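# Pass the USB cable through the ring

## Task

Get the USB cable threaded through the ring so that, on each side, the stretch of cable from the ring to that side's plug is at least one hand's width long.

## Robot and tools

Robot: two arms on a table, left_arm (base near y = +0.375 m) and right_arm (base near y = -0.324 m), each ending in a five-joint-style dexterous hand with index, middle, ring fingers and a thumb. right_arm has a right hand, left_arm a mirrored left hand. A camera stand sits behind the arms. Objects may occasionally be nudged by an outside force.

Frames: the scene frame has its origin at table-top height, midway between the nominal arm bases; +x points out over the table, +y toward left_arm, +z up. Image left/right does not match arm names. Each hand has a hand point near the index/middle knuckles with its own axes: +z along straight fingers toward the tips, +y out of the palm face, +x across the palm away from the thumb on the right hand (toward the thumb on the left hand). A rigid mast near the wrist on the palm side can collide with things. Reported positions can be a few centimetres off, and the right elbow sags, so the hand may sit lower than commanded; command a bit higher if needed.

Tool execute_actions(actions, cameras). actions is a list of actions; each action is a list of 1 to 15 rows, each row one control step of 1/30 s; a short action repeats its final row to fill 15 steps (0.5 s total). Every row is one flat list of 48 numbers covering both arms, each in [-1, 1], in this order: left_arm dx, dy, dz, rx, ry, rz; then 16 left hand hinge goals; left_gripper current_limit, speed; then right_arm dx, dy, dz, rx, ry, rz; 16 right hand hinge goals; right_gripper current_limit, speed.

Arm numbers are offsets, not poses: displacement and rotation from that arm's Hand target as it was when the action began, expressed in the Hand target's own axes. Every row in an action is measured from that same starting target, not the previous row, so a row of zeros holds the start target, and repeating an offset in a new action moves further. Scale: 1.0 equals 0.6 m of travel or 180 degrees; rx, ry, rz form a single rotation vector. The controller limits commanded orientation to 40 degrees from the measured one per step and favours position if both cannot be met. The hand often stops short of the target; sending another action (even zeros) re-requests it, and any remaining gap can be sent as an extra offset. To release a push against something, command the target back beyond the hand point.

Hand numbers are absolute hinge goals, mapped linearly between each hinge's stops, in this order: index_mcp, index_abd, index_pip, index_dip, middle_mcp, middle_abd, middle_pip, middle_dip, ring_mcp, ring_abd, ring_pip, ring_dip, thumb_cmc, thumb_axl, thumb_mcp, thumb_ipl. Moving toward -1 curls fingers toward the palm. Straight values: _mcp +0.75, _abd +0.00, _pip +0.58, _dip +0.70, thumb_cmc +0.71 (thumb flat beside palm; toward -1 swings it in front), thumb_axl +0.68 (rotates the thumb about its own line; -0.40 is a quarter turn), thumb_mcp +0.23, thumb_ipl +0.17. A zero is a real goal, not a hold; to leave a hand alone, resend its hand_goal, hand_current_limit and hand_speed. current_limit maps -1..+1 to 0..550 mA (minimum 11 mA); speed sets hinge rate as (speed + 1)/2 of 8.5 rad/s. Defaults at start: current_limit +0.4, speed -0.6; settings persist. Grip force grows with how far the goal lies past the object surface. A motor at 495 mA or more for a net 5 s shuts off for 10 s; avoid long hard squeezes.

cameras: list of names from cam_high (fixed, overhead-ish), cam_left_wrist, cam_right_wrist, all 672x504; ["all"] for every one, [] for none. If omitted, images come only with an empty actions list. An unknown name invalidates the call. Calibration matrices are supplied; the fixed camera may be shifted by up to about 2.3 degrees and 9 mm, and wrist images can lag during motion.

Tool zoom_image(camera, region): enlarges [x0, y0, x1, y1] pixels (origin top-left, at most 504 by 504) from the newest image of cam_high, cam_left_wrist or cam_right_wrist.

Tool finished_scene(scene): pass the current scene number; this closes the scene permanently and the goal must already hold without the robot touching anything. Later calls go to the next scene.

Results: per arm end_effector_position (m) and end_effector_quat_wxyz in the scene frame, Hand target (base for the next offsets), joint positions, velocities (may read within noise), joint torques (include gravity, have offsets and noise; numbers 3 and 4 wrap at ±28 N m), step readings of positions during motion. Per hand: hand_goal, hand_measured, hand_current_ma (positive pushes toward -1), hand_state per motor (moving, goal, blocked, overload), hand_current_limit, hand_speed. A call returns when motion stops, up to 3 s after its last action. Thinking time lets the scene run while the robot holds its last command.

Joint ranges (rad): waist -2.880 to 2.880, shoulder 0.000 to 3.142, elbow 0.000 to 3.019 (straight 2.964), wrist pitch -1.693 to 1.571, wrist yaw -1.571 to 1.571, wrist roll -2.094 to 2.094. Near the first joint's axis, small hand moves can swing the whole arm.

Avoid: dropping the cable or releasing it while moving, letting anything leave the table, striking the table or heavy objects, hard pushes, and any contact or squeeze between the two hands. Holding loads, stretching out, or pushing at unreachable targets heats motors; a MOTOR HOT line warns at 85 °C, and at 100 °C the arm goes limp for 30 to 60 s (OVER-TEMPERATURE FAULT). During any arm stop, hand commands are discarded while the previous ones stay active.

Each tool is called after "Call:" as name([rows], argument=value, ...), one row to a line, values as JSON.

## Session

Call:
execute_actions(actions=[])

Scene clock: 0.00 s.
left_arm: end_effector_position=(+0.0338, +0.0814, +0.3642) hand_goal=(+0.754, +0.000, +0.576, +0.696, +0.754, +0.000, +0.576, +0.696, +0.754, +0.000, +0.576, +0.696, +0.714, +0.678, +0.226, +0.168) hand_measured=(+0.754, +0.000, +0.576, +0.696, +0.754, +0.000, +0.576, +0.696, +0.754, +0.000, +0.576, +0.696, +0.714, +0.678, +0.226, +0.168) hand_current_ma=(+0, +0, +0, +0, +0, +0, +0, +0, +0, +0, +0, +0, +0, +0, +0, +0) hand_state=(goal, goal, goal, goal, goal, goal, goal, goal, goal, goal, goal, goal, goal, goal, goal, goal) hand_current_limit=0.40 hand_speed=-0.60 end_effector_quat_wxyz=(+0.639, +0.348, +0.654, -0.208) | right_arm: end_effector_position=(+0.7222, -0.3632, +0.3693) hand_goal=(+0.754, +0.000, +0.576, +0.696, +0.754, +0.000, +0.576, +0.696, +0.754, +0.000, +0.576, +0.696, +0.714, +0.678, +0.226, +0.168) hand_measured=(+0.754, +0.000, +0.576, +0.696, +0.754, +0.000, +0.576, +0.696, +0.754, +0.000, +0.576, +0.696, +0.714, +0.678, +0.226, +0.168) hand_current_ma=(+0, +0, +0, +0, +0, +0, +0, +0, +0, +0, +0, +0, +0, +0, +0, +0) hand_state=(goal, goal, goal, goal, goal, goal, goal, goal, goal, goal, goal, goal, goal, goal, goal, goal) hand_current_limit=0.40 hand_speed=-0.60 end_effector_quat_wxyz=(+0.534, +0.656, +0.525, +0.095)
Joint positions: left_arm=[-1.988 0.813 0.612 -0.075 -1.205 -1.655] | right_arm=[0.145 1.667 1.371 -0.305 0.757 -0.058]
Joint velocities: within noise
Joint torques (N m): no reading
Heat: left arm: hottest shoulder 27 °C; right arm: hottest elbow 27 °C.
Hand target: left_arm +0.0322, +0.0781, +0.3794; +0.639, +0.334, +0.656, -0.223 | right_arm +0.7262, -0.3627, +0.3824; +0.540, +0.656, +0.517, +0.104

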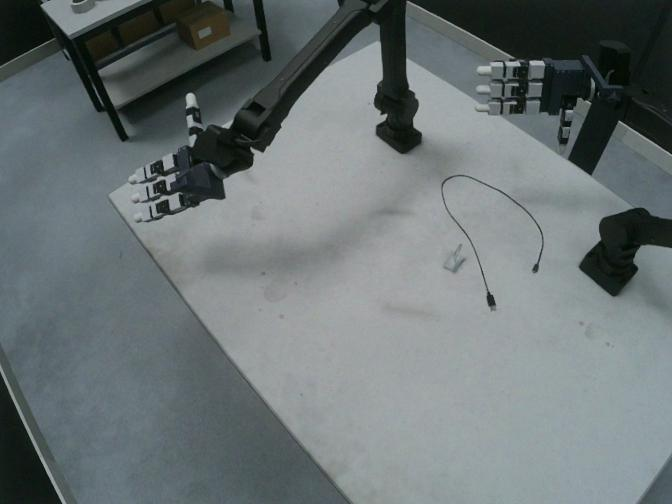

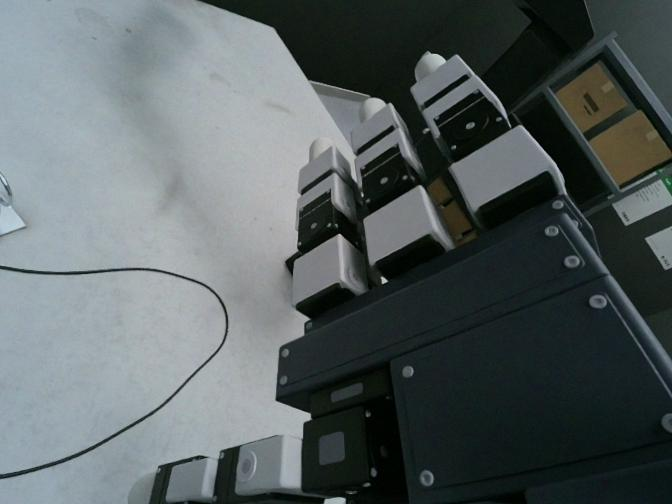

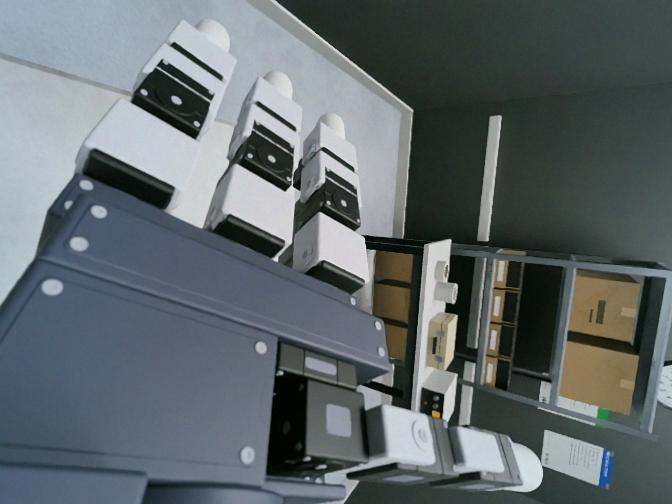

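Call:
zoom_image(camera="cam_high", region=[400, 150, 580, 330])

Call:
zoom_image(camera="cam_high", region=[425, 230, 485, 290])

Call:
zoom_image(camera="cam_left_wrist", region=[0, 150, 100, 250])

Scaled by 2.800 from the camera's 672x504 image, which has a finer 960x720 frame.

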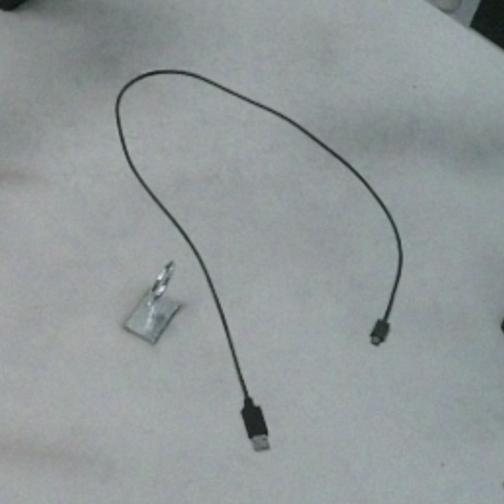

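Scaled by 8.400 from the camera's 672x504 image, which has a finer 960x720 frame.

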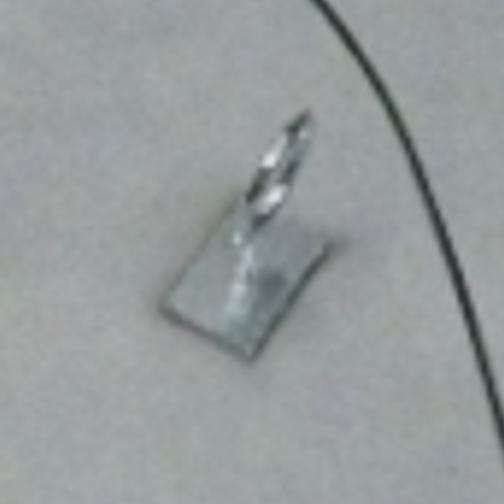

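Scaled by 5.040 from the camera's 672x504 image, which has a finer 960x720 frame.

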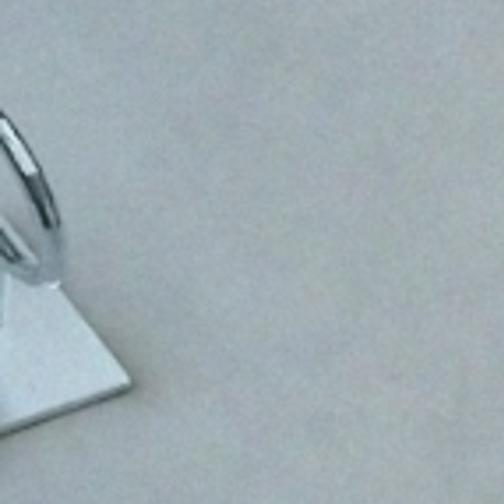

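Call:
execute_actions([
  [[0.0102,0.0451,-0.048,-0.0366,0.005,-0.0031,0.754,0,0.576,0.696,0.754,0,0.576,0.696,0.754,0,0.576,0.696,0.714,0.678,0.226,0.168,0.4,-0.6,0,0,0,0,0,0,0.754,0,0.576,0.696,0.754,0,0.576,0.696,0.754,0,0.576,0.696,0.714,0.678,0.226,0.168,0.4,-0.6]],
  [[0.0102,0.0451,-0.048,-0.0366,0.005,-0.0031,0.754,0,0.576,0.696,0.754,0,0.576,0.696,0.754,0,0.576,0.696,0.714,0.678,0.226,0.168,0.4,-0.6,0,0,0,0,0,0,0.754,0,0.576,0.696,0.754,0,0.576,0.696,0.754,0,0.576,0.696,0.714,0.678,0.226,0.168,0.4,-0.6]],
], cameras=["all"])

Scene clock: 4.97 s.
left_arm: end_effector_position=(+0.0374, +0.1196, +0.3674) hand_goal=(+0.754, +0.000, +0.576, +0.696, +0.754, +0.000, +0.576, +0.696, +0.754, +0.000, +0.576, +0.696, +0.714, +0.678, +0.226, +0.168) hand_measured=(+0.756, +0.002, +0.576, +0.696, +0.756, +0.002, +0.576, +0.696, +0.756, +0.002, +0.576, +0.696, +0.714, +0.678, +0.226, +0.168) hand_current_ma=(+7, +6, +3, +0, +7, +5, +3, +0, +6, +6, +3, +0, +1, -4, -1, -2) hand_state=(goal, goal, goal, goal, goal, goal, goal, goal, goal, goal, goal, goal, goal, goal, goal, goal) hand_current_limit=0.40 hand_speed=-0.60 end_effector_quat_wxyz=(+0.659, +0.312, +0.665, -0.163) | right_arm: end_effector_position=(+0.7222, -0.3632, +0.3693) hand_goal=(+0.754, +0.000, +0.576, +0.696, +0.754, +0.000, +0.576, +0.696, +0.754, +0.000, +0.576, +0.696, +0.714, +0.678, +0.226, +0.168) hand_measured=(+0.760, +0.000, +0.576, +0.696, +0.758, +0.000, +0.576, +0.696, +0.760, +0.000, +0.576, +0.696, +0.718, +0.678, +0.226, +0.168) hand_current_ma=(+3, +0, +0, +0, +2, +0, +0, +0, +3, +0, +0, +0, +2, +0, +0, +0) hand_state=(goal, goal, goal, goal, goal, goal, goal, goal, goal, goal, goal, goal, goal, goal, goal, goal) hand_current_limit=0.40 hand_speed=-0.60 end_effector_quat_wxyz=(+0.534, +0.656, +0.525, +0.095)
Joint positions: left_arm=[-2.029 0.773 0.612 -0.231 -1.364 -1.76] | right_arm=[0.145 1.667 1.371 -0.305 0.757 -0.058]
Joint torques (N m): left_arm=[-0.21 -3.43 9.83 1.31 -0.56 0.14] | right_arm=[-0.09 -17.44 10 2.04 0.49 -0.05]
Heat: left arm: hottest shoulder 27 °C; right arm: hottest elbow 27 °C.
Hand target: left_arm +0.0374, +0.1193, +0.3681; +0.659, +0.312, +0.664, -0.164 (last step not sent: back at the drive's target) | right_arm +0.7262, -0.3627, +0.3824; +0.540, +0.656, +0.517, +0.104
Off the commanded pose: left_arm 0.041 m, 7 deg | right_arm 0.014 m, 2 deg.
Step readings (end_effector_position of left_arm | right_arm):
0: (+0.0338, +0.0814, +0.3642) | (+0.7222, -0.3632, +0.3693)
1: (+0.0340, +0.0819, +0.3643) | (+0.7222, -0.3632, +0.3693)
2: (+0.0353, +0.0858, +0.3652) | (+0.7222, -0.3632, +0.3693)
4: (+0.0375, +0.0974, +0.3675) | (+0.7222, -0.3632, +0.3693)
8: (+0.0390, +0.1122, +0.3707) | (+0.7222, -0.3632, +0.3693)
15: (+0.0373, +0.1191, +0.3682) | (+0.7222, -0.3632, +0.3693)
16: (+0.0374, +0.1195, +0.3676) | (+0.7222, -0.3632, +0.3693) HELD (not all sent) left_arm
17: (+0.0374, +0.1196, +0.3674) | (+0.7222, -0.3632, +0.3693) HELD (not all sent) left_arm
19: (+0.0374, +0.1196, +0.3674) | (+0.7222, -0.3632, +0.3693) HELD (not all sent) left_arm
23: (+0.0374, +0.1196, +0.3674) | (+0.7222, -0.3632, +0.3693) HELD (not all sent) left_arm
30: (+0.0374, +0.1196, +0.3674) | (+0.7222, -0.3632, +0.3693) HELD (not all sent) left_arm
HELD (not all sent) left_arm: steps 16 to 30.
pose unreachable (left arm): on one or more control steps of this call, first in action 1 (counted from 0), this arm could not follow its commanded pose, so it was not sent that pose on those steps. It may still have moved: this result reports where it is.
cause: moving toward the commanded pose would bring two parts of the arm too close to each other (joints 4 (wrist pitch) to 6 (wrist roll) lie between them).
camera_calibration:
cam_left_wrist: T_world_to_cam=[[-0.470477, -0.596188, 0.650547, -0.186815], [-0.862115, 0.153344, -0.482952, 0.148399], [0.188173, -0.788064, -0.586128, 0.426928], [0, 0, 0, 1]] pos_world=[-0.0402911, 0.202314, 0.443436]

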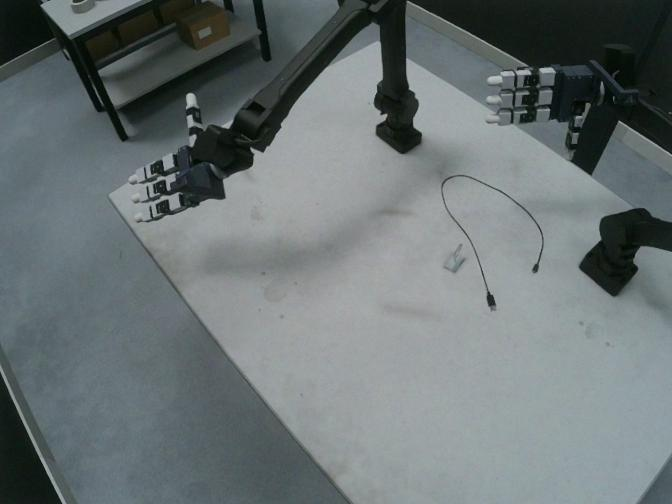

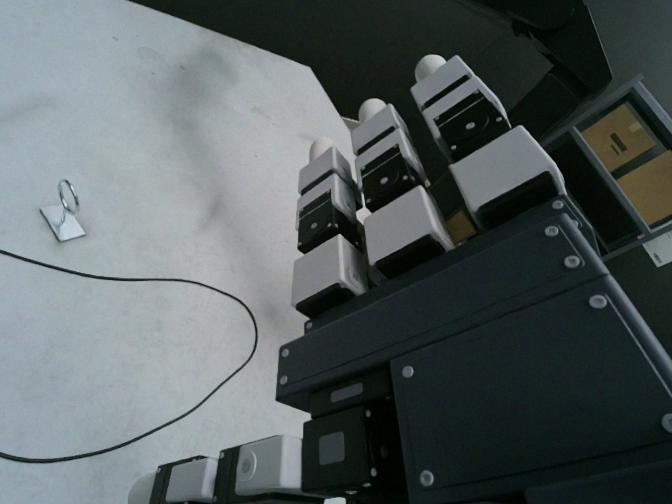

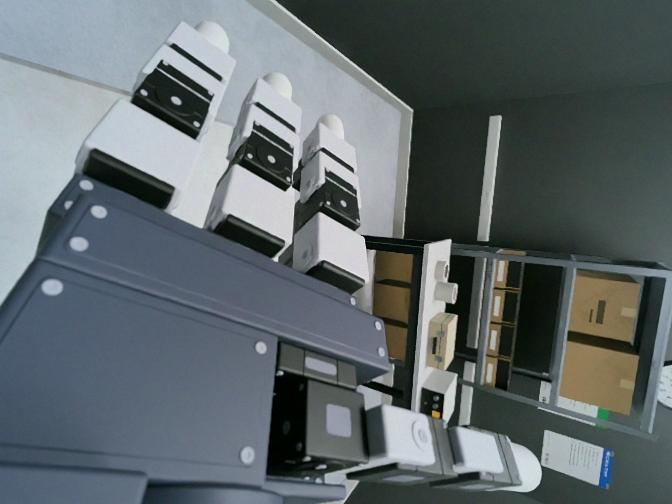

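Call:
zoom_image(camera="cam_left_wrist", region=[20, 160, 120, 260])

Scaled by 5.040 from the camera's 672x504 image, which has a finer 960x720 frame.

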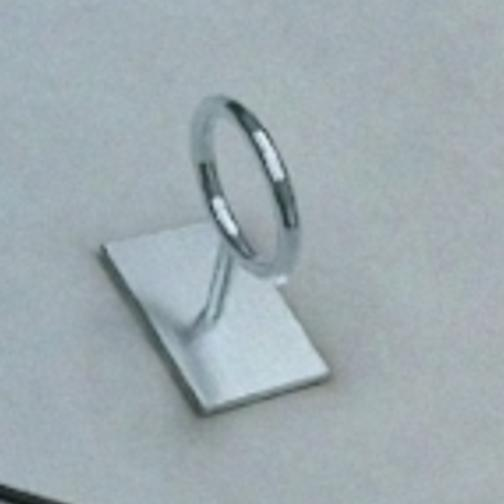

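Call:
execute_actions([
  [[-0.008,0.0215,0.1555,0,0,0,0.754,0,0.576,0.696,0.754,0,0.576,0.696,0.754,0,0.576,0.696,0.714,0.678,0.226,0.168,0.4,-0.6,0,0,0,0,0,0,0.754,0,0.576,0.696,0.754,0,0.576,0.696,0.754,0,0.576,0.696,0.714,0.678,0.226,0.168,0.4,-0.6]],
  [[0.0228,0.1448,0.074,0,0,0,0.754,0,0.576,0.696,0.754,0,0.576,0.696,0.754,0,0.576,0.696,0.714,0.678,0.226,0.168,0.4,-0.6,0,0,0,0,0,0,0.754,0,0.576,0.696,0.754,0,0.576,0.696,0.754,0,0.576,0.696,0.714,0.678,0.226,0.168,0.4,-0.6]],
  [[0.036,0.195,0.032,0,0,0,0.754,0,0.576,0.696,0.754,0,0.576,0.696,0.754,0,0.576,0.696,0.714,0.678,0.226,0.168,0.4,-0.6,0,0,0,0,0,0,0.754,0,0.576,0.696,0.754,0,0.576,0.696,0.754,0,0.576,0.696,0.714,0.678,0.226,0.168,0.4,-0.6]],
  [[0.045,0.203,-0.0615,0,0,0,0.754,0,0.576,0.696,0.754,0,0.576,0.696,0.754,0,0.576,0.696,0.714,0.678,0.226,0.168,0.4,-0.6,0,0,0,0,0,0,0.754,0,0.576,0.696,0.754,0,0.576,0.696,0.754,0,0.576,0.696,0.714,0.678,0.226,0.168,0.4,-0.6]],
  [[0.0397,0.15,-0.126,0,0,0,0.754,0,0.576,0.696,0.754,0,0.576,0.696,0.754,0,0.576,0.696,0.714,0.678,0.226,0.168,0.4,-0.6,0,0,0,0,0,0,0.754,0,0.576,0.696,0.754,0,0.576,0.696,0.754,0,0.576,0.696,0.714,0.678,0.226,0.168,0.4,-0.6]],
], cameras=["cam_high","cam_left_wrist"])

Scene clock: 12.33 s.
left_arm: end_effector_position=(+0.3393, +0.4221, +0.3285) hand_goal=(+0.754, +0.000, +0.576, +0.696, +0.754, +0.000, +0.576, +0.696, +0.754, +0.000, +0.576, +0.696, +0.714, +0.678, +0.226, +0.168) hand_measured=(+0.754, +0.002, +0.576, +0.696, +0.754, +0.002, +0.576, +0.696, +0.754, +0.002, +0.576, +0.696, +0.716, +0.678, +0.226, +0.168) hand_current_ma=(+3, +11, +3, +0, +4, +9, +3, +0, +3, +10, +4, +0, +7, -4, -1, -2) hand_state=(goal, goal, goal, goal, goal, goal, goal, goal, goal, goal, goal, goal, goal, goal, goal, goal) hand_current_limit=0.40 hand_speed=-0.60 end_effector_quat_wxyz=(+0.646, +0.296, +0.679, -0.186) | right_arm: end_effector_position=(+0.7222, -0.3632, +0.3693) hand_goal=(+0.754, +0.000, +0.576, +0.696, +0.754, +0.000, +0.576, +0.696, +0.754, +0.000, +0.576, +0.696, +0.714, +0.678, +0.226, +0.168) hand_measured=(+0.760, +0.000, +0.576, +0.696, +0.758, +0.000, +0.576, +0.696, +0.760, +0.000, +0.576, +0.696, +0.718, +0.678, +0.226, +0.168) hand_current_ma=(+3, +0, +0, +0, +2, +0, +0, +0, +3, +0, +0, +0, +2, +0, +0, +0) hand_state=(goal, goal, goal, goal, goal, goal, goal, goal, goal, goal, goal, goal, goal, goal, goal, goal) hand_current_limit=0.40 hand_speed=-0.60 end_effector_quat_wxyz=(+0.534, +0.656, +0.525, +0.095)
Joint positions: left_arm=[0.478 0.649 0.457 -0.036 1.127 -1.235] | right_arm=[0.145 1.667 1.371 -0.305 0.757 -0.058]
Joint torques (N m): left_arm=[0.79 -2.49 15.42 1.01 0.48 0.24] | right_arm=[-0.26 -17.55 10.06 2.54 0.57 -0.07]
Heat: left arm: hottest elbow 28 °C; right arm: hottest elbow 28 °C.
Hand target: left_arm +0.3472, +0.4295, +0.3682; +0.659, +0.312, +0.664, -0.164 | right_arm +0.7262, -0.3627, +0.3824; +0.540, +0.656, +0.517, +0.104
Off the commanded pose: left_arm 0.041 m, 4 deg | right_arm 0.014 m, 2 deg.
Step readings (end_effector_position of left_arm | right_arm):
0: (+0.0374, +0.1195, +0.3674) | (+0.7222, -0.3632, +0.3693)
1: (+0.0373, +0.1187, +0.3671) | (+0.7222, -0.3632, +0.3693)
2: (+0.0384, +0.1140, +0.3654) | (+0.7222, -0.3632, +0.3693)
4: (+0.0480, +0.1008, +0.3612) | (+0.7222, -0.3632, +0.3693)
8: (+0.0852, +0.0945, +0.3627) | (+0.7222, -0.3632, +0.3693)
15: (+0.1102, +0.0769, +0.3646) | (+0.7222, -0.3632, +0.3693)
16: (+0.1111, +0.0740, +0.3638) | (+0.7222, -0.3632, +0.3693)
17: (+0.1144, +0.0707, +0.3617) | (+0.7222, -0.3632, +0.3693)
19: (+0.1294, +0.0715, +0.3558) | (+0.7222, -0.3632, +0.3693)
23: (+0.1735, +0.1058, +0.3530) | (+0.7222, -0.3632, +0.3693)
30: (+0.1994, +0.1128, +0.3601) | (+0.7222, -0.3632, +0.3693)
31: (+0.2005, +0.1114, +0.3600) | (+0.7222, -0.3632, +0.3693)
32: (+0.2038, +0.1092, +0.3593) | (+0.7222, -0.3632, +0.3693)
34: (+0.2187, +0.1170, +0.3570) | (+0.7222, -0.3632, +0.3693)
38: (+0.2582, +0.1726, +0.3594) | (+0.7222, -0.3632, +0.3693)
45: (+0.2863, +0.1910, +0.3585) | (+0.7222, -0.3632, +0.3693)
46: (+0.2882, +0.1899, +0.3567) | (+0.7222, -0.3632, +0.3693)
47: (+0.2909, +0.1895, +0.3546) | (+0.7222, -0.3632, +0.3693)
49: (+0.3005, +0.2052, +0.3519) | (+0.7222, -0.3632, +0.3693)
53: (+0.3208, +0.2767, +0.3592) | (+0.7222, -0.3632, +0.3693)
60: (+0.3359, +0.3060, +0.3510) | (+0.7222, -0.3632, +0.3693)
61: (+0.3372, +0.3059, +0.3488) | (+0.7222, -0.3632, +0.3693)
62: (+0.3384, +0.3069, +0.3463) | (+0.7222, -0.3632, +0.3693)
64: (+0.3393, +0.3252, +0.3453) | (+0.7222, -0.3632, +0.3693)
68: (+0.3361, +0.3951, +0.3499) | (+0.7222, -0.3632, +0.3693)
75: (+0.3365, +0.4221, +0.3317) | (+0.7222, -0.3632, +0.3693)
camera_calibration:
cam_left_wrist: T_world_to_cam=[[-0.43507, -0.5683, 0.69839, 0.12137], [-0.887248, 0.138518, -0.440005, 0.344223], [0.153315, -0.811078, -0.564488, 0.600165], [0, 0, 0, 1]] pos_world=[0.266201, 0.508075, 0.405482]
Images, in order (width x height): cam_high 672x504, cam_left_wrist 672x504.

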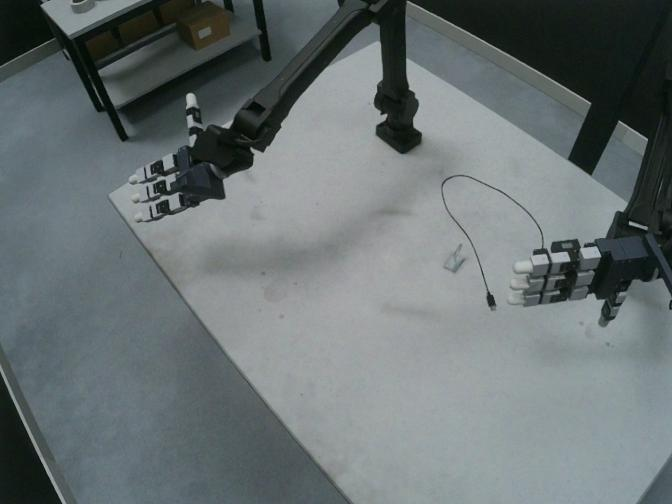

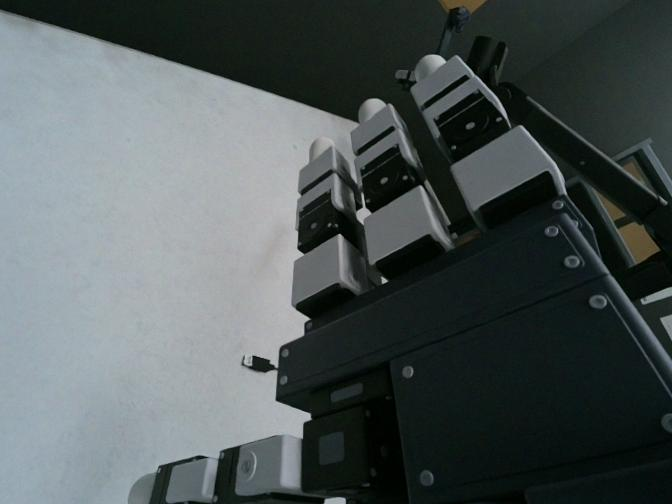

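Call:
execute_actions([
  [[-0.039,-0.01,-0.183,0.031,-0.036,-0.05,0.754,0,0.576,0.696,0.754,0,0.576,0.696,0.754,0,0.576,0.696,0.714,0.678,0.226,0.168,0.4,-0.6,0,0,0,0,0,0,0.754,0,0.576,0.696,0.754,0,0.576,0.696,0.754,0,0.576,0.696,0.714,0.678,0.226,0.168,0.4,-0.6]],
  [[0,0,0,0.031,-0.036,-0.05,0.754,0,0.576,0.696,0.754,0,0.576,0.696,0.754,0,0.576,0.696,0.714,0.678,0.226,0.168,0.4,-0.6,0,0,0,0,0,0,0.754,0,0.576,0.696,0.754,0,0.576,0.696,0.754,0,0.576,0.696,0.714,0.678,0.226,0.168,0.4,-0.6]],
], cameras=["cam_high","cam_left_wrist"])

Scene clock: 14.27 s.
left_arm: end_effector_position=(+0.2579, +0.4829, +0.3671) hand_goal=(+0.754, +0.000, +0.576, +0.696, +0.754, +0.000, +0.576, +0.696, +0.754, +0.000, +0.576, +0.696, +0.714, +0.678, +0.226, +0.168) hand_measured=(+0.754, +0.002, +0.576, +0.696, +0.754, +0.002, +0.576, +0.696, +0.754, +0.002, +0.576, +0.696, +0.714, +0.678, +0.226, +0.168) hand_current_ma=(+4, +11, +3, +0, +5, +9, +3, +0, +4, +10, +4, +0, +3, -4, -2, -2) hand_state=(goal, goal, goal, goal, goal, goal, goal, goal, goal, goal, goal, goal, goal, goal, goal, goal) hand_current_limit=0.40 hand_speed=-0.60 end_effector_quat_wxyz=(+0.652, +0.166, +0.687, -0.274) | right_arm: end_effector_position=(+0.7222, -0.3632, +0.3693) hand_goal=(+0.754, +0.000, +0.576, +0.696, +0.754, +0.000, +0.576, +0.696, +0.754, +0.000, +0.576, +0.696, +0.714, +0.678, +0.226, +0.168) hand_measured=(+0.760, +0.000, +0.576, +0.696, +0.758, +0.000, +0.576, +0.696, +0.760, +0.000, +0.576, +0.696, +0.718, +0.678, +0.226, +0.168) hand_current_ma=(+3, +0, +0, +0, +2, +0, +0, +0, +3, +0, +0, +0, +2, +0, +0, +0) hand_state=(goal, goal, goal, goal, goal, goal, goal, goal, goal, goal, goal, goal, goal, goal, goal, goal) hand_current_limit=0.40 hand_speed=-0.60 end_effector_quat_wxyz=(+0.534, +0.656, +0.525, +0.095)
Joint positions: left_arm=[0.973 0.521 0.544 -0.246 1.577 -1.508] | right_arm=[0.145 1.667 1.371 -0.305 0.757 -0.058]
Joint torques (N m): left_arm=[0.85 -0.38 14.98 0.64 0.5 -0.09] | right_arm=[-0.09 -17.2 10.1 2.35 0.51 -0.06]
Heat: left arm: hottest elbow 28 °C; right arm: hottest elbow 28 °C.
Hand target: left_arm +0.2570, +0.4895, +0.3982; +0.663, +0.246, +0.608, -0.362 | right_arm +0.7262, -0.3627, +0.3824; +0.540, +0.656, +0.517, +0.104
Off the commanded pose: left_arm 0.032 m, 16 deg | right_arm 0.014 m, 2 deg.
joint sent to its limit (left arm) — joint 5 (wrist yaw), upper limit. The joint targets are off in orientation, not in position.
Step readings (end_effector_position of left_arm | right_arm):
0: (+0.3393, +0.4221, +0.3286) | (+0.7222, -0.3632, +0.3693)
1: (+0.3389, +0.4216, +0.3286) | (+0.7222, -0.3632, +0.3693)
2: (+0.3356, +0.4191, +0.3292) | (+0.7222, -0.3632, +0.3693)
4: (+0.3210, +0.4234, +0.3344) | (+0.7222, -0.3632, +0.3693)
8: (+0.2878, +0.4563, +0.3565) | (+0.7222, -0.3632, +0.3693)
15: (+0.2648, +0.4830, +0.3685) | (+0.7222, -0.3632, +0.3693)
16: (+0.2638, +0.4837, +0.3677) | (+0.7222, -0.3632, +0.3693)
17: (+0.2628, +0.4841, +0.3663) | (+0.7222, -0.3632, +0.3693)
19: (+0.2612, +0.4841, +0.3640) | (+0.7222, -0.3632, +0.3693)
23: (+0.2595, +0.4837, +0.3665) | (+0.7222, -0.3632, +0.3693)
30: (+0.2583, +0.4831, +0.3687) | (+0.7222, -0.3632, +0.3693)
camera_calibration:
cam_left_wrist: T_world_to_cam=[[-0.321259, -0.365443, 0.873638, -0.0981412], [-0.931913, -0.0419731, -0.360246, 0.349953], [0.168319, -0.929887, -0.327077, 0.650079], [0, 0, 0, 1]] pos_world=[0.185176, 0.583323, 0.424435]
Images, in order (width x height): cam_high 672x504, cam_left_wrist 672x504.

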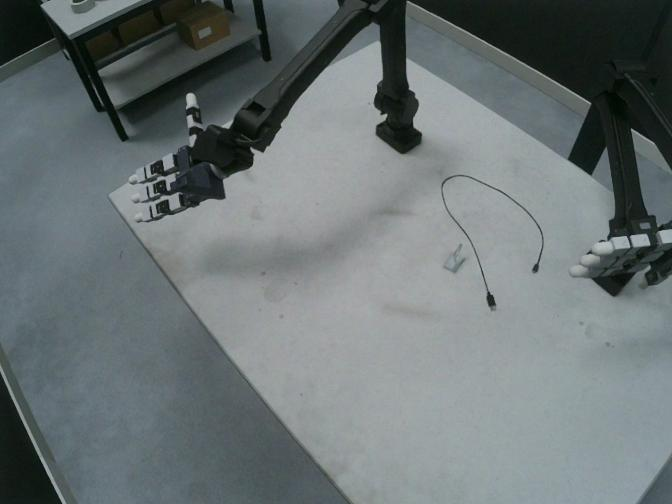

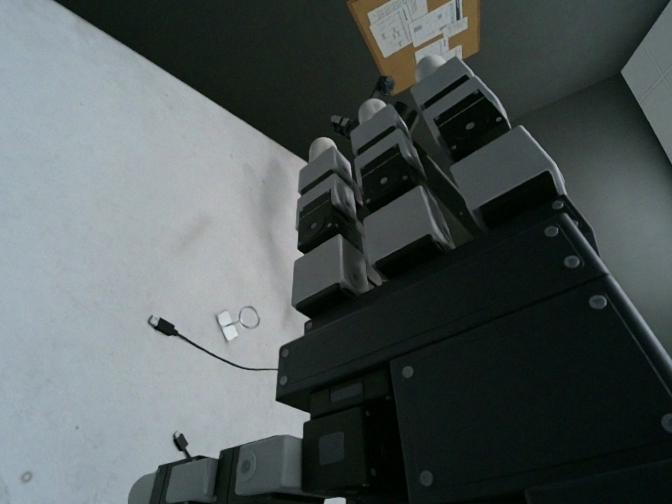

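Call:
execute_actions([
  [[-0.044,0.064,-0.08,0,0,0,0.754,0,0.576,0.696,0.754,0,0.576,0.696,0.754,0,0.576,0.696,0.714,0.678,0.226,0.168,0.4,-0.6,-0.0344,-0.046,-0.1005,0,0,0,0.754,0.1,0.576,0.696,0.754,-0.1,0.576,0.696,0.97,-0.3,0.97,0.97,0.714,0.678,0.226,0.168,0.4,-0.6]],
  [[-0.044,0.064,-0.08,0,0,0,0.754,0,0.576,0.696,0.754,0,0.576,0.696,0.754,0,0.576,0.696,0.714,0.678,0.226,0.168,0.4,-0.6,-0.0344,-0.046,-0.1005,0,0,0,0.754,0.1,0.576,0.696,0.754,-0.1,0.576,0.696,0.97,-0.3,0.97,0.97,0.714,0.678,0.226,0.168,0.4,-0.6]],
  [[0,0,0,0,0,0,0.754,0,0.576,0.696,0.754,0,0.576,0.696,0.754,0,0.576,0.696,0.714,0.678,0.226,0.168,0.4,-0.6,-0.0344,-0.046,-0.1005,0,0,0,0.754,0.1,0.576,0.696,0.754,-0.1,0.576,0.696,0.97,-0.3,0.97,0.97,0.714,0.678,0.226,0.168,0.4,-0.6]],
  [[0,0,0,0,0,0,0.754,0,0.576,0.696,0.754,0,0.576,0.696,0.754,0,0.576,0.696,0.714,0.678,0.226,0.168,0.4,-0.6,0,0,0,0.0458,0.0865,-0.0847,0.754,0.1,0.576,0.696,0.754,-0.1,0.576,0.696,0.97,-0.3,0.97,0.97,0.714,0.678,0.226,0.168,0.4,-0.6]],
  [[0,0,0,0,0,0,0.754,0,0.576,0.696,0.754,0,0.576,0.696,0.754,0,0.576,0.696,0.714,0.678,0.226,0.168,0.4,-0.6,0,0,0,0.0458,0.0865,-0.0847,0.754,0.1,0.576,0.696,0.754,-0.1,0.576,0.696,0.97,-0.3,0.97,0.97,0.714,0.678,0.226,0.168,0.4,-0.6]],
  [[0,0,0,0,0,0,0.754,0,0.576,0.696,0.754,0,0.576,0.696,0.754,0,0.576,0.696,0.714,0.678,0.226,0.168,0.4,-0.6,0,0,0,0.0458,0.0865,-0.0847,0.754,0.1,0.576,0.696,0.754,-0.1,0.576,0.696,0.97,-0.3,0.97,0.97,0.714,0.678,0.226,0.168,0.4,-0.6]],
  [[0,0,0,0,0,0,0.754,0,0.576,0.696,0.754,0,0.576,0.696,0.754,0,0.576,0.696,0.714,0.678,0.226,0.168,0.4,-0.6,0,0,0,0.0458,0.0865,-0.0847,0.754,0.1,0.576,0.696,0.754,-0.1,0.576,0.696,0.97,-0.3,0.97,0.97,0.714,0.678,0.226,0.168,0.4,-0.6]],
], cameras=["all"])

Scene clock: 20.13 s.
left_arm: end_effector_position=(+0.2531, +0.6110, +0.3921) hand_goal=(+0.754, +0.000, +0.576, +0.696, +0.754, +0.000, +0.576, +0.696, +0.754, +0.000, +0.576, +0.696, +0.714, +0.678, +0.226, +0.168) hand_measured=(+0.752, +0.002, +0.576, +0.696, +0.752, +0.002, +0.576, +0.696, +0.752, +0.002, +0.576, +0.696, +0.714, +0.678, +0.226, +0.168) hand_current_ma=(-7, +11, +3, +0, -7, +9, +3, +0, -6, +10, +4, +0, -4, -4, -2, -2) hand_state=(goal, goal, goal, goal, goal, goal, goal, goal, goal, goal, goal, goal, goal, goal, goal, goal) hand_current_limit=0.40 hand_speed=-0.60 end_effector_quat_wxyz=(+0.672, +0.064, +0.703, -0.222) | right_arm: end_effector_position=(+0.5198, -0.3138, +0.3941) hand_goal=(+0.754, +0.100, +0.576, +0.696, +0.754, -0.100, +0.576, +0.696, +0.970, -0.300, +0.970, +0.970, +0.714, +0.678, +0.226, +0.168) hand_measured=(+0.756, +0.098, +0.576, +0.696, +0.756, -0.100, +0.576, +0.696, +0.968, -0.300, +0.968, +0.968, +0.718, +0.678, +0.224, +0.168) hand_current_ma=(+1, -1, +0, +0, +0, +0, +0, +0, -1, +0, -1, -1, +1, +0, -1, +0) hand_state=(goal, goal, goal, goal, goal, goal, goal, goal, goal, goal, goal, goal, goal, goal, goal, goal) hand_current_limit=0.40 hand_speed=-0.60 end_effector_quat_wxyz=(+0.069, +0.305, +0.949, +0.026)
Joint positions: left_arm=[1.203 0.785 0.72 -0.223 1.581 -1.509] | right_arm=[-0.101 1.425 1.685 -1.685 -0.025 -1.06]
Joint torques (N m): left_arm=[-0.32 -3.08 14.98 1.57 0.43 0.11] | right_arm=[0.21 -11.99 11.34 0.43 -0.14 -0.16]
Heat: left arm: hottest elbow 30 °C; right arm: hottest elbow 29 °C.
Hand target: left_arm +0.2567, +0.6199, +0.4280; +0.663, +0.246, +0.608, -0.362 | right_arm +0.5260, -0.3130, +0.4126; +0.001, +0.293, +0.956, +0.000
Off the commanded pose: left_arm 0.037 m, 29 deg | right_arm 0.019 m, 8 deg.
joint sent to its limit (left arm) — joint 5 (wrist yaw), upper limit. The joint targets are off in orientation, not in position.
joint sent to its limit (right arm) — joint 4 (wrist pitch), lower limit. The joint targets are off in orientation, not in position.
Step readings (end_effector_position of left_arm | right_arm):
0: (+0.2578, +0.4829, +0.3671) | (+0.7222, -0.3632, +0.3693)
1: (+0.2578, +0.4832, +0.3672) | (+0.7222, -0.3633, +0.3693)
2: (+0.2574, +0.4853, +0.3676) | (+0.7209, -0.3633, +0.3694)
4: (+0.2558, +0.4990, +0.3701) | (+0.7093, -0.3627, +0.3683)
8: (+0.2520, +0.5346, +0.3763) | (+0.6801, -0.3579, +0.3741)
15: (+0.2542, +0.5469, +0.3750) | (+0.6631, -0.3476, +0.4029)
16: (+0.2543, +0.5471, +0.3757) | (+0.6623, -0.3472, +0.4033)
17: (+0.2541, +0.5498, +0.3762) | (+0.6594, -0.3469, +0.4021)
19: (+0.2534, +0.5613, +0.3808) | (+0.6446, -0.3465, +0.3943)
23: (+0.2506, +0.5960, +0.3912) | (+0.6139, -0.3392, +0.3878)
30: (+0.2528, +0.6104, +0.3881) | (+0.5971, -0.3300, +0.4088)
31: (+0.2528, +0.6104, +0.3883) | (+0.5960, -0.3304, +0.4095)
32: (+0.2529, +0.6105, +0.3887) | (+0.5932, -0.3301, +0.4087)
34: (+0.2530, +0.6107, +0.3899) | (+0.5788, -0.3302, +0.4030)
38: (+0.2531, +0.6110, +0.3919) | (+0.5477, -0.3212, +0.4015)
45: (+0.2531, +0.6110, +0.3921) | (+0.5294, -0.3138, +0.4196)
46: (+0.2531, +0.6110, +0.3921) | (+0.5296, -0.3134, +0.4182)
47: (+0.2531, +0.6110, +0.3921) | (+0.5316, -0.3092, +0.4120)
49: (+0.2531, +0.6110, +0.3921) | (+0.5327, -0.3016, +0.3953)
53: (+0.2531, +0.6110, +0.3921) | (+0.5206, -0.3051, +0.3852)
60: (+0.2531, +0.6110, +0.3921) | (+0.5161, -0.3166, +0.3880)
61: (+0.2531, +0.6110, +0.3921) | (+0.5164, -0.3149, +0.3877)
62: (+0.2531, +0.6110, +0.3921) | (+0.5170, -0.3105, +0.3847)
64: (+0.2531, +0.6110, +0.3921) | (+0.5160, -0.3024, +0.3783)
68: (+0.2531, +0.6110, +0.3921) | (+0.5125, -0.3115, +0.3874)
75: (+0.2531, +0.6110, +0.3921) | (+0.5162, -0.3171, +0.4008)
76: (+0.2531, +0.6110, +0.3921) | (+0.5167, -0.3148, +0.3988)
77: (+0.2531, +0.6110, +0.3921) | (+0.5160, -0.3109, +0.3952)
79: (+0.2531, +0.6110, +0.3921) | (+0.5140, -0.3035, +0.3897)
83: (+0.2531, +0.6110, +0.3921) | (+0.5185, -0.3138, +0.3935)
90: (+0.2531, +0.6110, +0.3921) | (+0.5201, -0.3178, +0.3946)
91: (+0.2531, +0.6110, +0.3921) | (+0.5196, -0.3163, +0.3943)
92: (+0.2531, +0.6110, +0.3921) | (+0.5179, -0.3133, +0.3941)
94: (+0.2531, +0.6110, +0.3921) | (+0.5160, -0.3075, +0.3977)
98: (+0.2531, +0.6110, +0.3921) | (+0.5230, -0.3137, +0.4022)
105: (+0.2531, +0.6110, +0.3921) | (+0.5213, -0.3168, +0.3904)
camera_calibration:
cam_left_wrist: T_world_to_cam=[[-0.209103, -0.373379, 0.903805, -0.10997], [-0.907472, -0.270293, -0.321615, 0.478065], [0.364377, -0.887429, -0.282312, 0.685055], [0, 0, 0, 1]] pos_world=[0.161218, 0.696094, 0.446544]
cam_right_wrist: T_world_to_cam=[[0.980196, 0.0954304, 0.173516, -0.517309], [-0.0685178, -0.658665, 0.74931, -0.519009], [0.185796, -0.74636, -0.639082, 0.050238], [0, 0, 0, 1]] pos_world=[0.462169, -0.25499, 0.510767]

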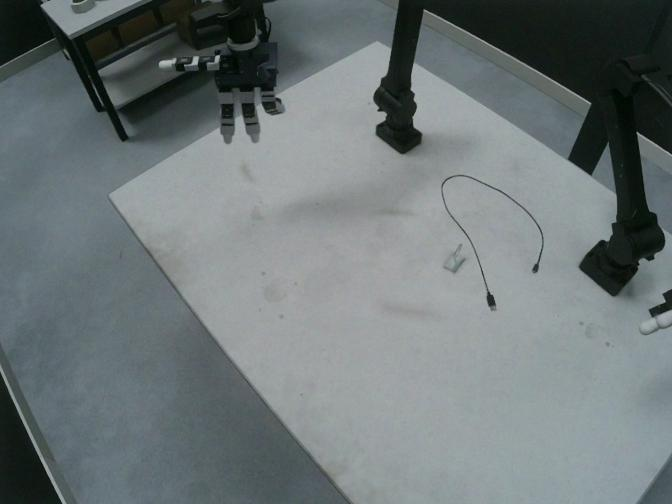

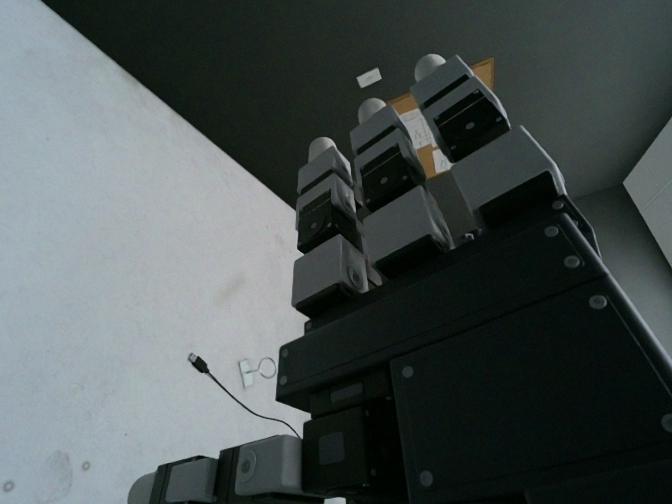

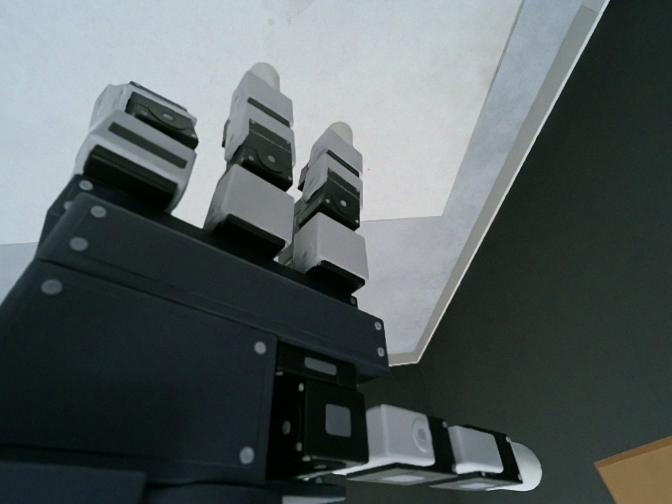

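Call:
execute_actions([
  [[0,0,0,0,0,0,0.754,0,0.576,0.696,0.754,0,0.576,0.696,0.754,0,0.576,0.696,0.714,0.678,0.226,0.168,0.4,-0.6,0.116,0.0728,0,0,0,0,0.754,0.1,0.576,0.696,0.754,-0.1,0.576,0.696,0.97,-0.3,0.97,0.97,0.714,0.678,0.226,0.168,0.4,-0.6]],
  [[0,0,0,0,0,0,0.754,0,0.576,0.696,0.754,0,0.576,0.696,0.754,0,0.576,0.696,0.714,0.678,0.226,0.168,0.4,-0.6,0.116,0.0728,0,0,0,0,0.754,0.1,0.576,0.696,0.754,-0.1,0.576,0.696,0.97,-0.3,0.97,0.97,0.714,0.678,0.226,0.168,0.4,-0.6]],
  [[0,0,0,0,0,0,0.754,0,0.576,0.696,0.754,0,0.576,0.696,0.754,0,0.576,0.696,0.714,0.678,0.226,0.168,0.4,-0.6,0.116,0.0728,0,0,0,0,0.754,0.1,0.576,0.696,0.754,-0.1,0.576,0.696,0.97,-0.3,0.97,0.97,0.714,0.678,0.226,0.168,0.4,-0.6]],
  [[0,0,0,0,0,0,0.754,0,0.576,0.696,0.754,0,0.576,0.696,0.754,0,0.576,0.696,0.714,0.678,0.226,0.168,0.4,-0.6,0.116,0.0728,0,0,0,0,0.754,0.1,0.576,0.696,0.754,-0.1,0.576,0.696,0.97,-0.3,0.97,0.97,0.714,0.678,0.226,0.168,0.4,-0.6]],
  [[0,0,0,0,0,0,0.754,0,0.576,0.696,0.754,0,0.576,0.696,0.754,0,0.576,0.696,0.714,0.678,0.226,0.168,0.4,-0.6,0.116,0.0728,0,0,0,0,0.754,0.1,0.576,0.696,0.754,-0.1,0.576,0.696,0.97,-0.3,0.97,0.97,0.714,0.678,0.226,0.168,0.4,-0.6]],
  [[0,0,0,0,0,0,0.754,0,0.576,0.696,0.754,0,0.576,0.696,0.754,0,0.576,0.696,0.714,0.678,0.226,0.168,0.4,-0.6,0.116,0.0728,0,0,0,0,0.754,0.1,0.576,0.696,0.754,-0.1,0.576,0.696,0.97,-0.3,0.97,0.97,0.714,0.678,0.226,0.168,0.4,-0.6]],
  [[0,0,0,0,0,0,0.754,0,0.576,0.696,0.754,0,0.576,0.696,0.754,0,0.576,0.696,0.714,0.678,0.226,0.168,0.4,-0.6,0.116,0.0728,0.05,0,0,0,0.754,0.1,0.576,0.696,0.754,-0.1,0.576,0.696,0.97,-0.3,0.97,0.97,0.714,0.678,0.226,0.168,0.4,-0.6]],
  [[0,0,0,0,0,0,0.754,0,0.576,0.696,0.754,0,0.576,0.696,0.754,0,0.576,0.696,0.714,0.678,0.226,0.168,0.4,-0.6,0.116,0.0728,0.1,0,0,0,0.754,0.1,0.576,0.696,0.754,-0.1,0.576,0.696,0.97,-0.3,0.97,0.97,0.714,0.678,0.226,0.168,0.4,-0.6]],
], cameras=["all"])

Scene clock: 25.13 s.
left_arm: end_effector_position=(+0.2531, +0.6110, +0.3921) hand_goal=(+0.754, +0.000, +0.576, +0.696, +0.754, +0.000, +0.576, +0.696, +0.754, +0.000, +0.576, +0.696, +0.714, +0.678, +0.226, +0.168) hand_measured=(+0.752, +0.002, +0.576, +0.696, +0.752, +0.002, +0.576, +0.696, +0.752, +0.002, +0.576, +0.696, +0.714, +0.678, +0.226, +0.168) hand_current_ma=(-7, +11, +3, +0, -7, +9, +3, +0, -6, +10, +4, +0, -4, -4, -2, -2) hand_state=(goal, goal, goal, goal, goal, goal, goal, goal, goal, goal, goal, goal, goal, goal, goal, goal) hand_current_limit=0.40 hand_speed=-0.60 end_effector_quat_wxyz=(+0.672, +0.064, +0.703, -0.222) | right_arm: end_effector_position=(+0.2527, +0.2835, +0.2948) hand_goal=(+0.754, +0.100, +0.576, +0.696, +0.754, -0.100, +0.576, +0.696, +0.970, -0.300, +0.970, +0.970, +0.714, +0.678, +0.226, +0.168) hand_measured=(+0.754, +0.098, +0.576, +0.696, +0.754, -0.100, +0.576, +0.696, +0.966, -0.300, +0.968, +0.968, +0.716, +0.678, +0.222, +0.168) hand_current_ma=(+0, +0, +0, +0, +0, +0, +0, +0, -2, +0, -1, -1, +0, +0, -2, +0) hand_state=(goal, goal, goal, goal, goal, goal, goal, goal, goal, goal, goal, goal, goal, goal, goal, goal) hand_current_limit=0.40 hand_speed=-0.60 end_effector_quat_wxyz=(+0.003, +0.280, +0.960, +0.006)
Joint positions: left_arm=[1.203 0.785 0.72 -0.223 1.581 -1.509] | right_arm=[1.281 1.853 1.985 -1.69 0.006 0.266]
Joint torques (N m): left_arm=[-0.15 -3.19 15.01 1.61 0.43 0.1] | right_arm=[-0.5 -19.72 10.71 0.36 -0.03 0.04]
Heat: left arm: hottest elbow 32 °C; right arm: hottest elbow 30 °C.
Hand target: left_arm +0.2567, +0.6199, +0.4280; +0.663, +0.246, +0.608, -0.362 | right_arm +0.2606, +0.2883, +0.3222; +0.001, +0.293, +0.956, +0.000
Off the commanded pose: left_arm 0.037 m, 29 deg | right_arm 0.029 m, 2 deg.
joint sent to its limit (left arm) — joint 5 (wrist yaw), upper limit. The joint targets are off in orientation, not in position.
joint sent to its limit (right arm) — joint 4 (wrist pitch), lower limit. The joint targets are off in orientation, not in position.
Step readings (end_effector_position of left_arm | right_arm):
0: (+0.2531, +0.6110, +0.3921) | (+0.5197, -0.3138, +0.3941)
1: (+0.2531, +0.6110, +0.3921) | (+0.5197, -0.3136, +0.3941)
2: (+0.2531, +0.6110, +0.3921) | (+0.5196, -0.3118, +0.3943)
4: (+0.2531, +0.6110, +0.3921) | (+0.5180, -0.3011, +0.3953)
8: (+0.2531, +0.6110, +0.3921) | (+0.5036, -0.2554, +0.4023)
15: (+0.2531, +0.6110, +0.3921) | (+0.4922, -0.2315, +0.4174)
16: (+0.2531, +0.6110, +0.3921) | (+0.4925, -0.2319, +0.4173)
17: (+0.2531, +0.6110, +0.3921) | (+0.4922, -0.2313, +0.4159)
19: (+0.2531, +0.6110, +0.3921) | (+0.4869, -0.2220, +0.4096)
23: (+0.2531, +0.6110, +0.3921) | (+0.4687, -0.1768, +0.4046)
30: (+0.2531, +0.6110, +0.3921) | (+0.4597, -0.1558, +0.4112)
31: (+0.2531, +0.6110, +0.3921) | (+0.4600, -0.1562, +0.4114)
32: (+0.2531, +0.6110, +0.3921) | (+0.4602, -0.1558, +0.4112)
34: (+0.2531, +0.6110, +0.3921) | (+0.4555, -0.1453, +0.4094)
38: (+0.2531, +0.6110, +0.3921) | (+0.4330, -0.0987, +0.4085)
45: (+0.2531, +0.6110, +0.3921) | (+0.4244, -0.0802, +0.4089)
46: (+0.2531, +0.6110, +0.3921) | (+0.4250, -0.0807, +0.4089)
47: (+0.2531, +0.6110, +0.3921) | (+0.4250, -0.0802, +0.4089)
49: (+0.2531, +0.6110, +0.3921) | (+0.4195, -0.0700, +0.4089)
53: (+0.2531, +0.6110, +0.3921) | (+0.3908, -0.0270, +0.4087)
60: (+0.2531, +0.6110, +0.3921) | (+0.3826, -0.0104, +0.4024)
61: (+0.2531, +0.6110, +0.3921) | (+0.3837, -0.0107, +0.4013)
62: (+0.2531, +0.6110, +0.3921) | (+0.3835, -0.0094, +0.4004)
64: (+0.2531, +0.6110, +0.3921) | (+0.3800, +0.0004, +0.3991)
68: (+0.2531, +0.6110, +0.3921) | (+0.3552, +0.0430, +0.3955)
75: (+0.2531, +0.6110, +0.3921) | (+0.3476, +0.0623, +0.3880)
76: (+0.2531, +0.6110, +0.3921) | (+0.3485, +0.0619, +0.3887)
77: (+0.2531, +0.6110, +0.3921) | (+0.3483, +0.0633, +0.3902)
79: (+0.2531, +0.6110, +0.3921) | (+0.3479, +0.0738, +0.3970)
83: (+0.2531, +0.6110, +0.3921) | (+0.3254, +0.1137, +0.4023)
90: (+0.2531, +0.6110, +0.3921) | (+0.3135, +0.1360, +0.3879)
91: (+0.2531, +0.6110, +0.3921) | (+0.3147, +0.1359, +0.3871)
92: (+0.2531, +0.6110, +0.3921) | (+0.3150, +0.1378, +0.3876)
94: (+0.2531, +0.6110, +0.3921) | (+0.3166, +0.1488, +0.3912)
98: (+0.2531, +0.6110, +0.3921) | (+0.2967, +0.1860, +0.3827)
105: (+0.2531, +0.6110, +0.3921) | (+0.2800, +0.2103, +0.3505)
106: (+0.2531, +0.6110, +0.3921) | (+0.2811, +0.2102, +0.3499)
107: (+0.2531, +0.6110, +0.3921) | (+0.2812, +0.2123, +0.3505)
109: (+0.2531, +0.6110, +0.3921) | (+0.2840, +0.2244, +0.3540)
113: (+0.2531, +0.6110, +0.3921) | (+0.2693, +0.2574, +0.3380)
120: (+0.2531, +0.6110, +0.3921) | (+0.2466, +0.2819, +0.2873)
camera_calibration:
cam_left_wrist: T_world_to_cam=[[-0.209103, -0.373379, 0.903805, -0.10997], [-0.907472, -0.270293, -0.321615, 0.478065], [0.364377, -0.887429, -0.282312, 0.685055], [0, 0, 0, 1]] pos_world=[0.161218, 0.696094, 0.446544]
cam_right_wrist: T_world_to_cam=[[0.987991, 0.149697, 0.038278, -0.272764], [0.0704241, -0.656773, 0.750793, -0.105559], [0.137532, -0.739081, -0.659427, 0.498356], [0, 0, 0, 1]] pos_world=[0.208383, 0.339829, 0.418323]

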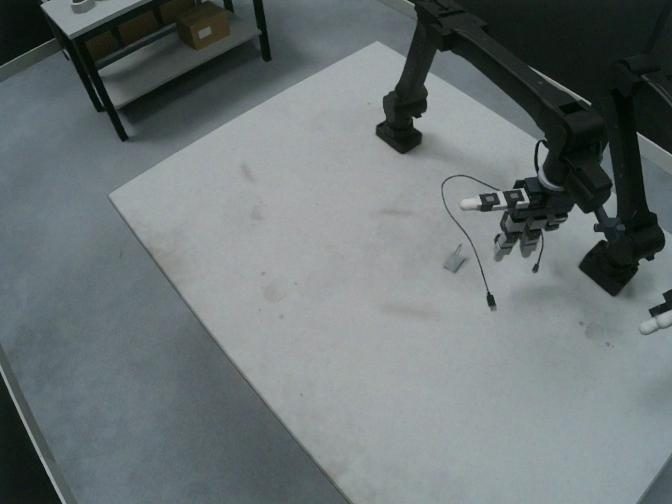

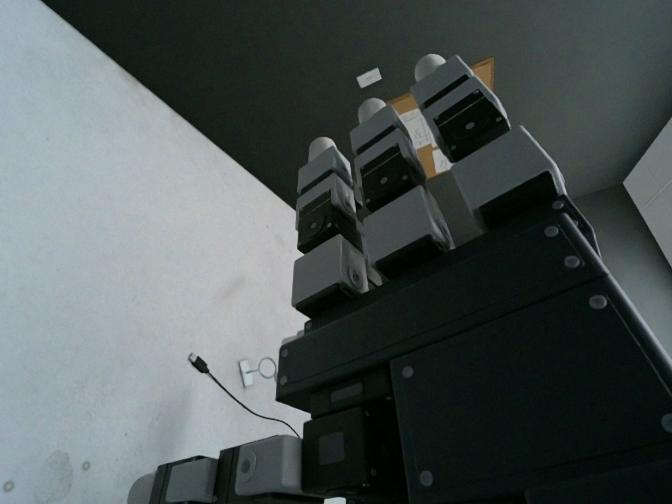

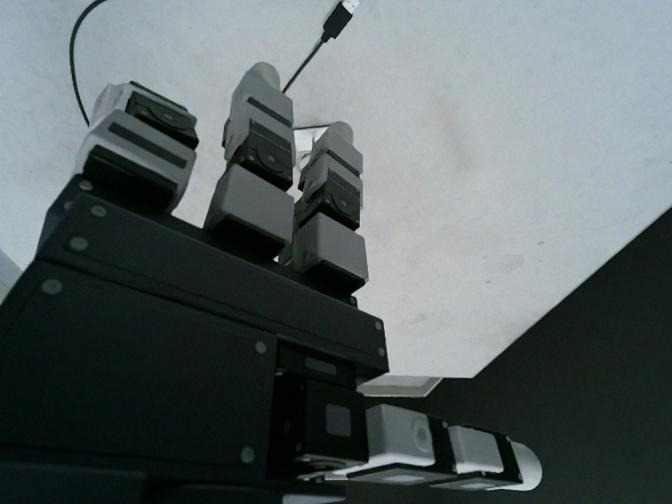

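Call:
zoom_image(camera="cam_right_wrist", region=[220, 0, 420, 160])

Call:
zoom_image(camera="cam_high", region=[440, 180, 580, 320])

Scaled by 2.520 from the camera's 672x504 image, which has a finer 960x720 frame.

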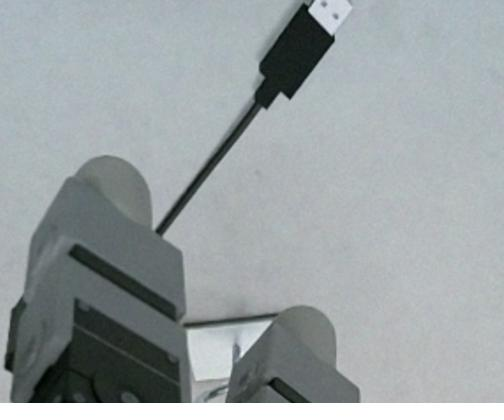

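Scaled by 3.600 from the camera's 672x504 image, which has a finer 960x720 frame.

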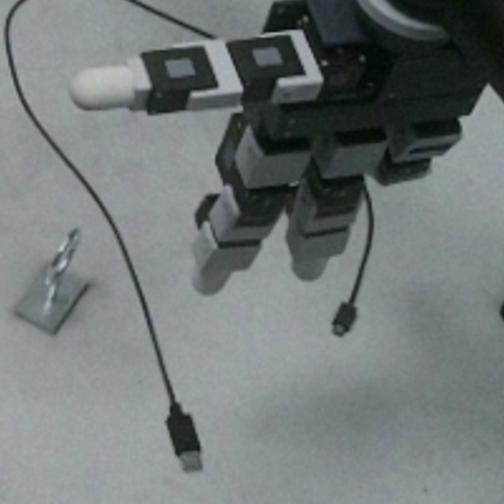

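Call:
execute_actions([
  [[0,0,0,0,0,0,0.754,0,0.576,0.696,0.754,0,0.576,0.696,0.754,0,0.576,0.696,0.714,0.678,0.226,0.168,0.4,-0.6,-0.017,0.0075,0.083,0,0,0,0.754,0.1,0.576,0.696,0.754,-0.1,0.576,0.696,0.97,-0.3,0.97,0.97,0.714,0.678,0.226,0.168,0.4,-0.6]],
  [[0,0,0,0,0,0,0.754,0,0.576,0.696,0.754,0,0.576,0.696,0.754,0,0.576,0.696,0.714,0.678,0.226,0.168,0.4,-0.6,-0.017,0.0075,0.083,0,0,0,0.754,0.1,0.576,0.696,0.754,-0.1,0.576,0.696,0.97,-0.3,0.97,0.97,0.714,0.678,0.226,0.168,0.4,-0.6]],
], cameras=["cam_high","cam_right_wrist"])

Call:
zoom_image(camera="cam_right_wrist", region=[220, 0, 420, 160])

Scene clock: 27.17 s.
left_arm: end_effector_position=(+0.2531, +0.6110, +0.3921) hand_goal=(+0.754, +0.000, +0.576, +0.696, +0.754, +0.000, +0.576, +0.696, +0.754, +0.000, +0.576, +0.696, +0.714, +0.678, +0.226, +0.168) hand_measured=(+0.752, +0.002, +0.576, +0.696, +0.752, +0.002, +0.576, +0.696, +0.752, +0.002, +0.576, +0.696, +0.714, +0.678, +0.226, +0.168) hand_current_ma=(-7, +11, +3, +0, -7, +9, +3, +0, -6, +10, +4, +0, -4, -4, -2, -2) hand_state=(goal, goal, goal, goal, goal, goal, goal, goal, goal, goal, goal, goal, goal, goal, goal, goal) hand_current_limit=0.40 hand_speed=-0.60 end_effector_quat_wxyz=(+0.672, +0.064, +0.703, -0.222) | right_arm: end_effector_position=(+0.2789, +0.2823, +0.2234) hand_goal=(+0.754, +0.100, +0.576, +0.696, +0.754, -0.100, +0.576, +0.696, +0.970, -0.300, +0.970, +0.970, +0.714, +0.678, +0.226, +0.168) hand_measured=(+0.754, +0.098, +0.576, +0.696, +0.754, -0.100, +0.576, +0.696, +0.966, -0.300, +0.968, +0.968, +0.716, +0.678, +0.222, +0.168) hand_current_ma=(+0, +0, +0, +0, +0, +0, +0, +0, -2, +0, -1, -1, +0, +0, -2, +0) hand_state=(goal, goal, goal, goal, goal, goal, goal, goal, goal, goal, goal, goal, goal, goal, goal, goal) hand_current_limit=0.40 hand_speed=-0.60 end_effector_quat_wxyz=(+0.001, +0.297, +0.955, -0.004)
Joint positions: left_arm=[1.203 0.785 0.72 -0.223 1.581 -1.509] | right_arm=[1.241 1.884 1.848 -1.542 0.002 0.262]
Joint torques (N m): left_arm=[-0.38 -3.14 15.01 1.57 0.43 0.11] | right_arm=[-0.5 -19.66 7.53 0.72 0 -0.17]
Heat: left arm: hottest elbow 33 °C; right arm: hottest elbow 30 °C.
Hand target: left_arm +0.2567, +0.6199, +0.4280; +0.663, +0.246, +0.608, -0.362 | right_arm +0.2826, +0.2845, +0.2225; +0.001, +0.293, +0.956, +0.000
Off the commanded pose: left_arm 0.037 m, 29 deg | right_arm 0.004 m, 1 deg.
joint sent to its limit (left arm) — joint 5 (wrist yaw), upper limit. The joint targets are off in orientation, not in position.
Step readings (end_effector_position of left_arm | right_arm):
0: (+0.2531, +0.6110, +0.3921) | (+0.2527, +0.2835, +0.2948)
1: (+0.2531, +0.6110, +0.3921) | (+0.2527, +0.2835, +0.2948)
2: (+0.2531, +0.6110, +0.3921) | (+0.2534, +0.2832, +0.2948)
4: (+0.2531, +0.6110, +0.3921) | (+0.2552, +0.2834, +0.2950)
8: (+0.2531, +0.6110, +0.3921) | (+0.2612, +0.2844, +0.2947)
15: (+0.2531, +0.6110, +0.3921) | (+0.2673, +0.2833, +0.2872)
16: (+0.2531, +0.6110, +0.3921) | (+0.2676, +0.2833, +0.2859)
17: (+0.2531, +0.6110, +0.3921) | (+0.2683, +0.2838, +0.2820)
19: (+0.2531, +0.6110, +0.3921) | (+0.2704, +0.2841, +0.2708)
23: (+0.2531, +0.6110, +0.3921) | (+0.2726, +0.2803, +0.2378)
30: (+0.2531, +0.6110, +0.3921) | (+0.2782, +0.2819, +0.2233)
camera_calibration:
cam_right_wrist: T_world_to_cam=[[0.993048, 0.114765, 0.0261711, -0.284592], [0.054548, -0.645686, 0.761652, -0.0556758], [0.104309, -0.75493, -0.647457, 0.457883], [0, 0, 0, 1]] pos_world=[0.237889, 0.342381, 0.346313]
Images, in order (width x height): cam_high 672x504, cam_right_wrist 672x504.

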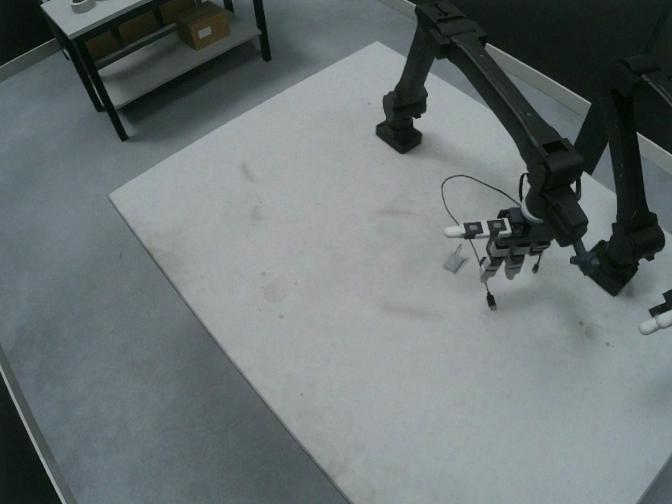

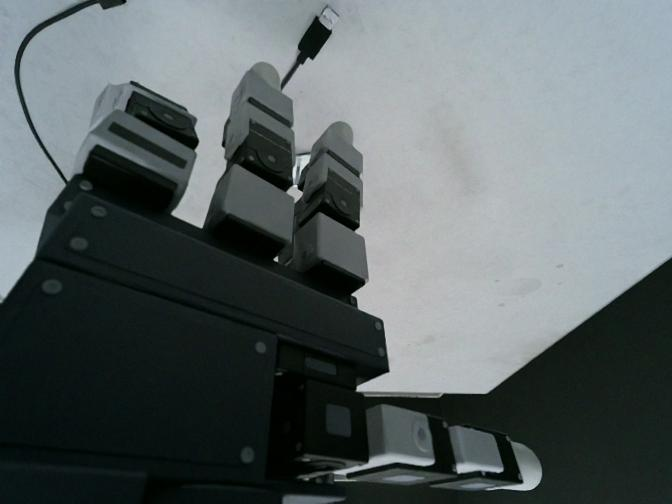

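Scaled by 2.520 from the camera's 672x504 image, which has a finer 960x720 frame.

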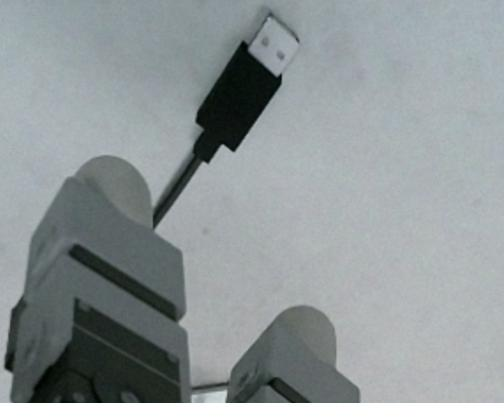

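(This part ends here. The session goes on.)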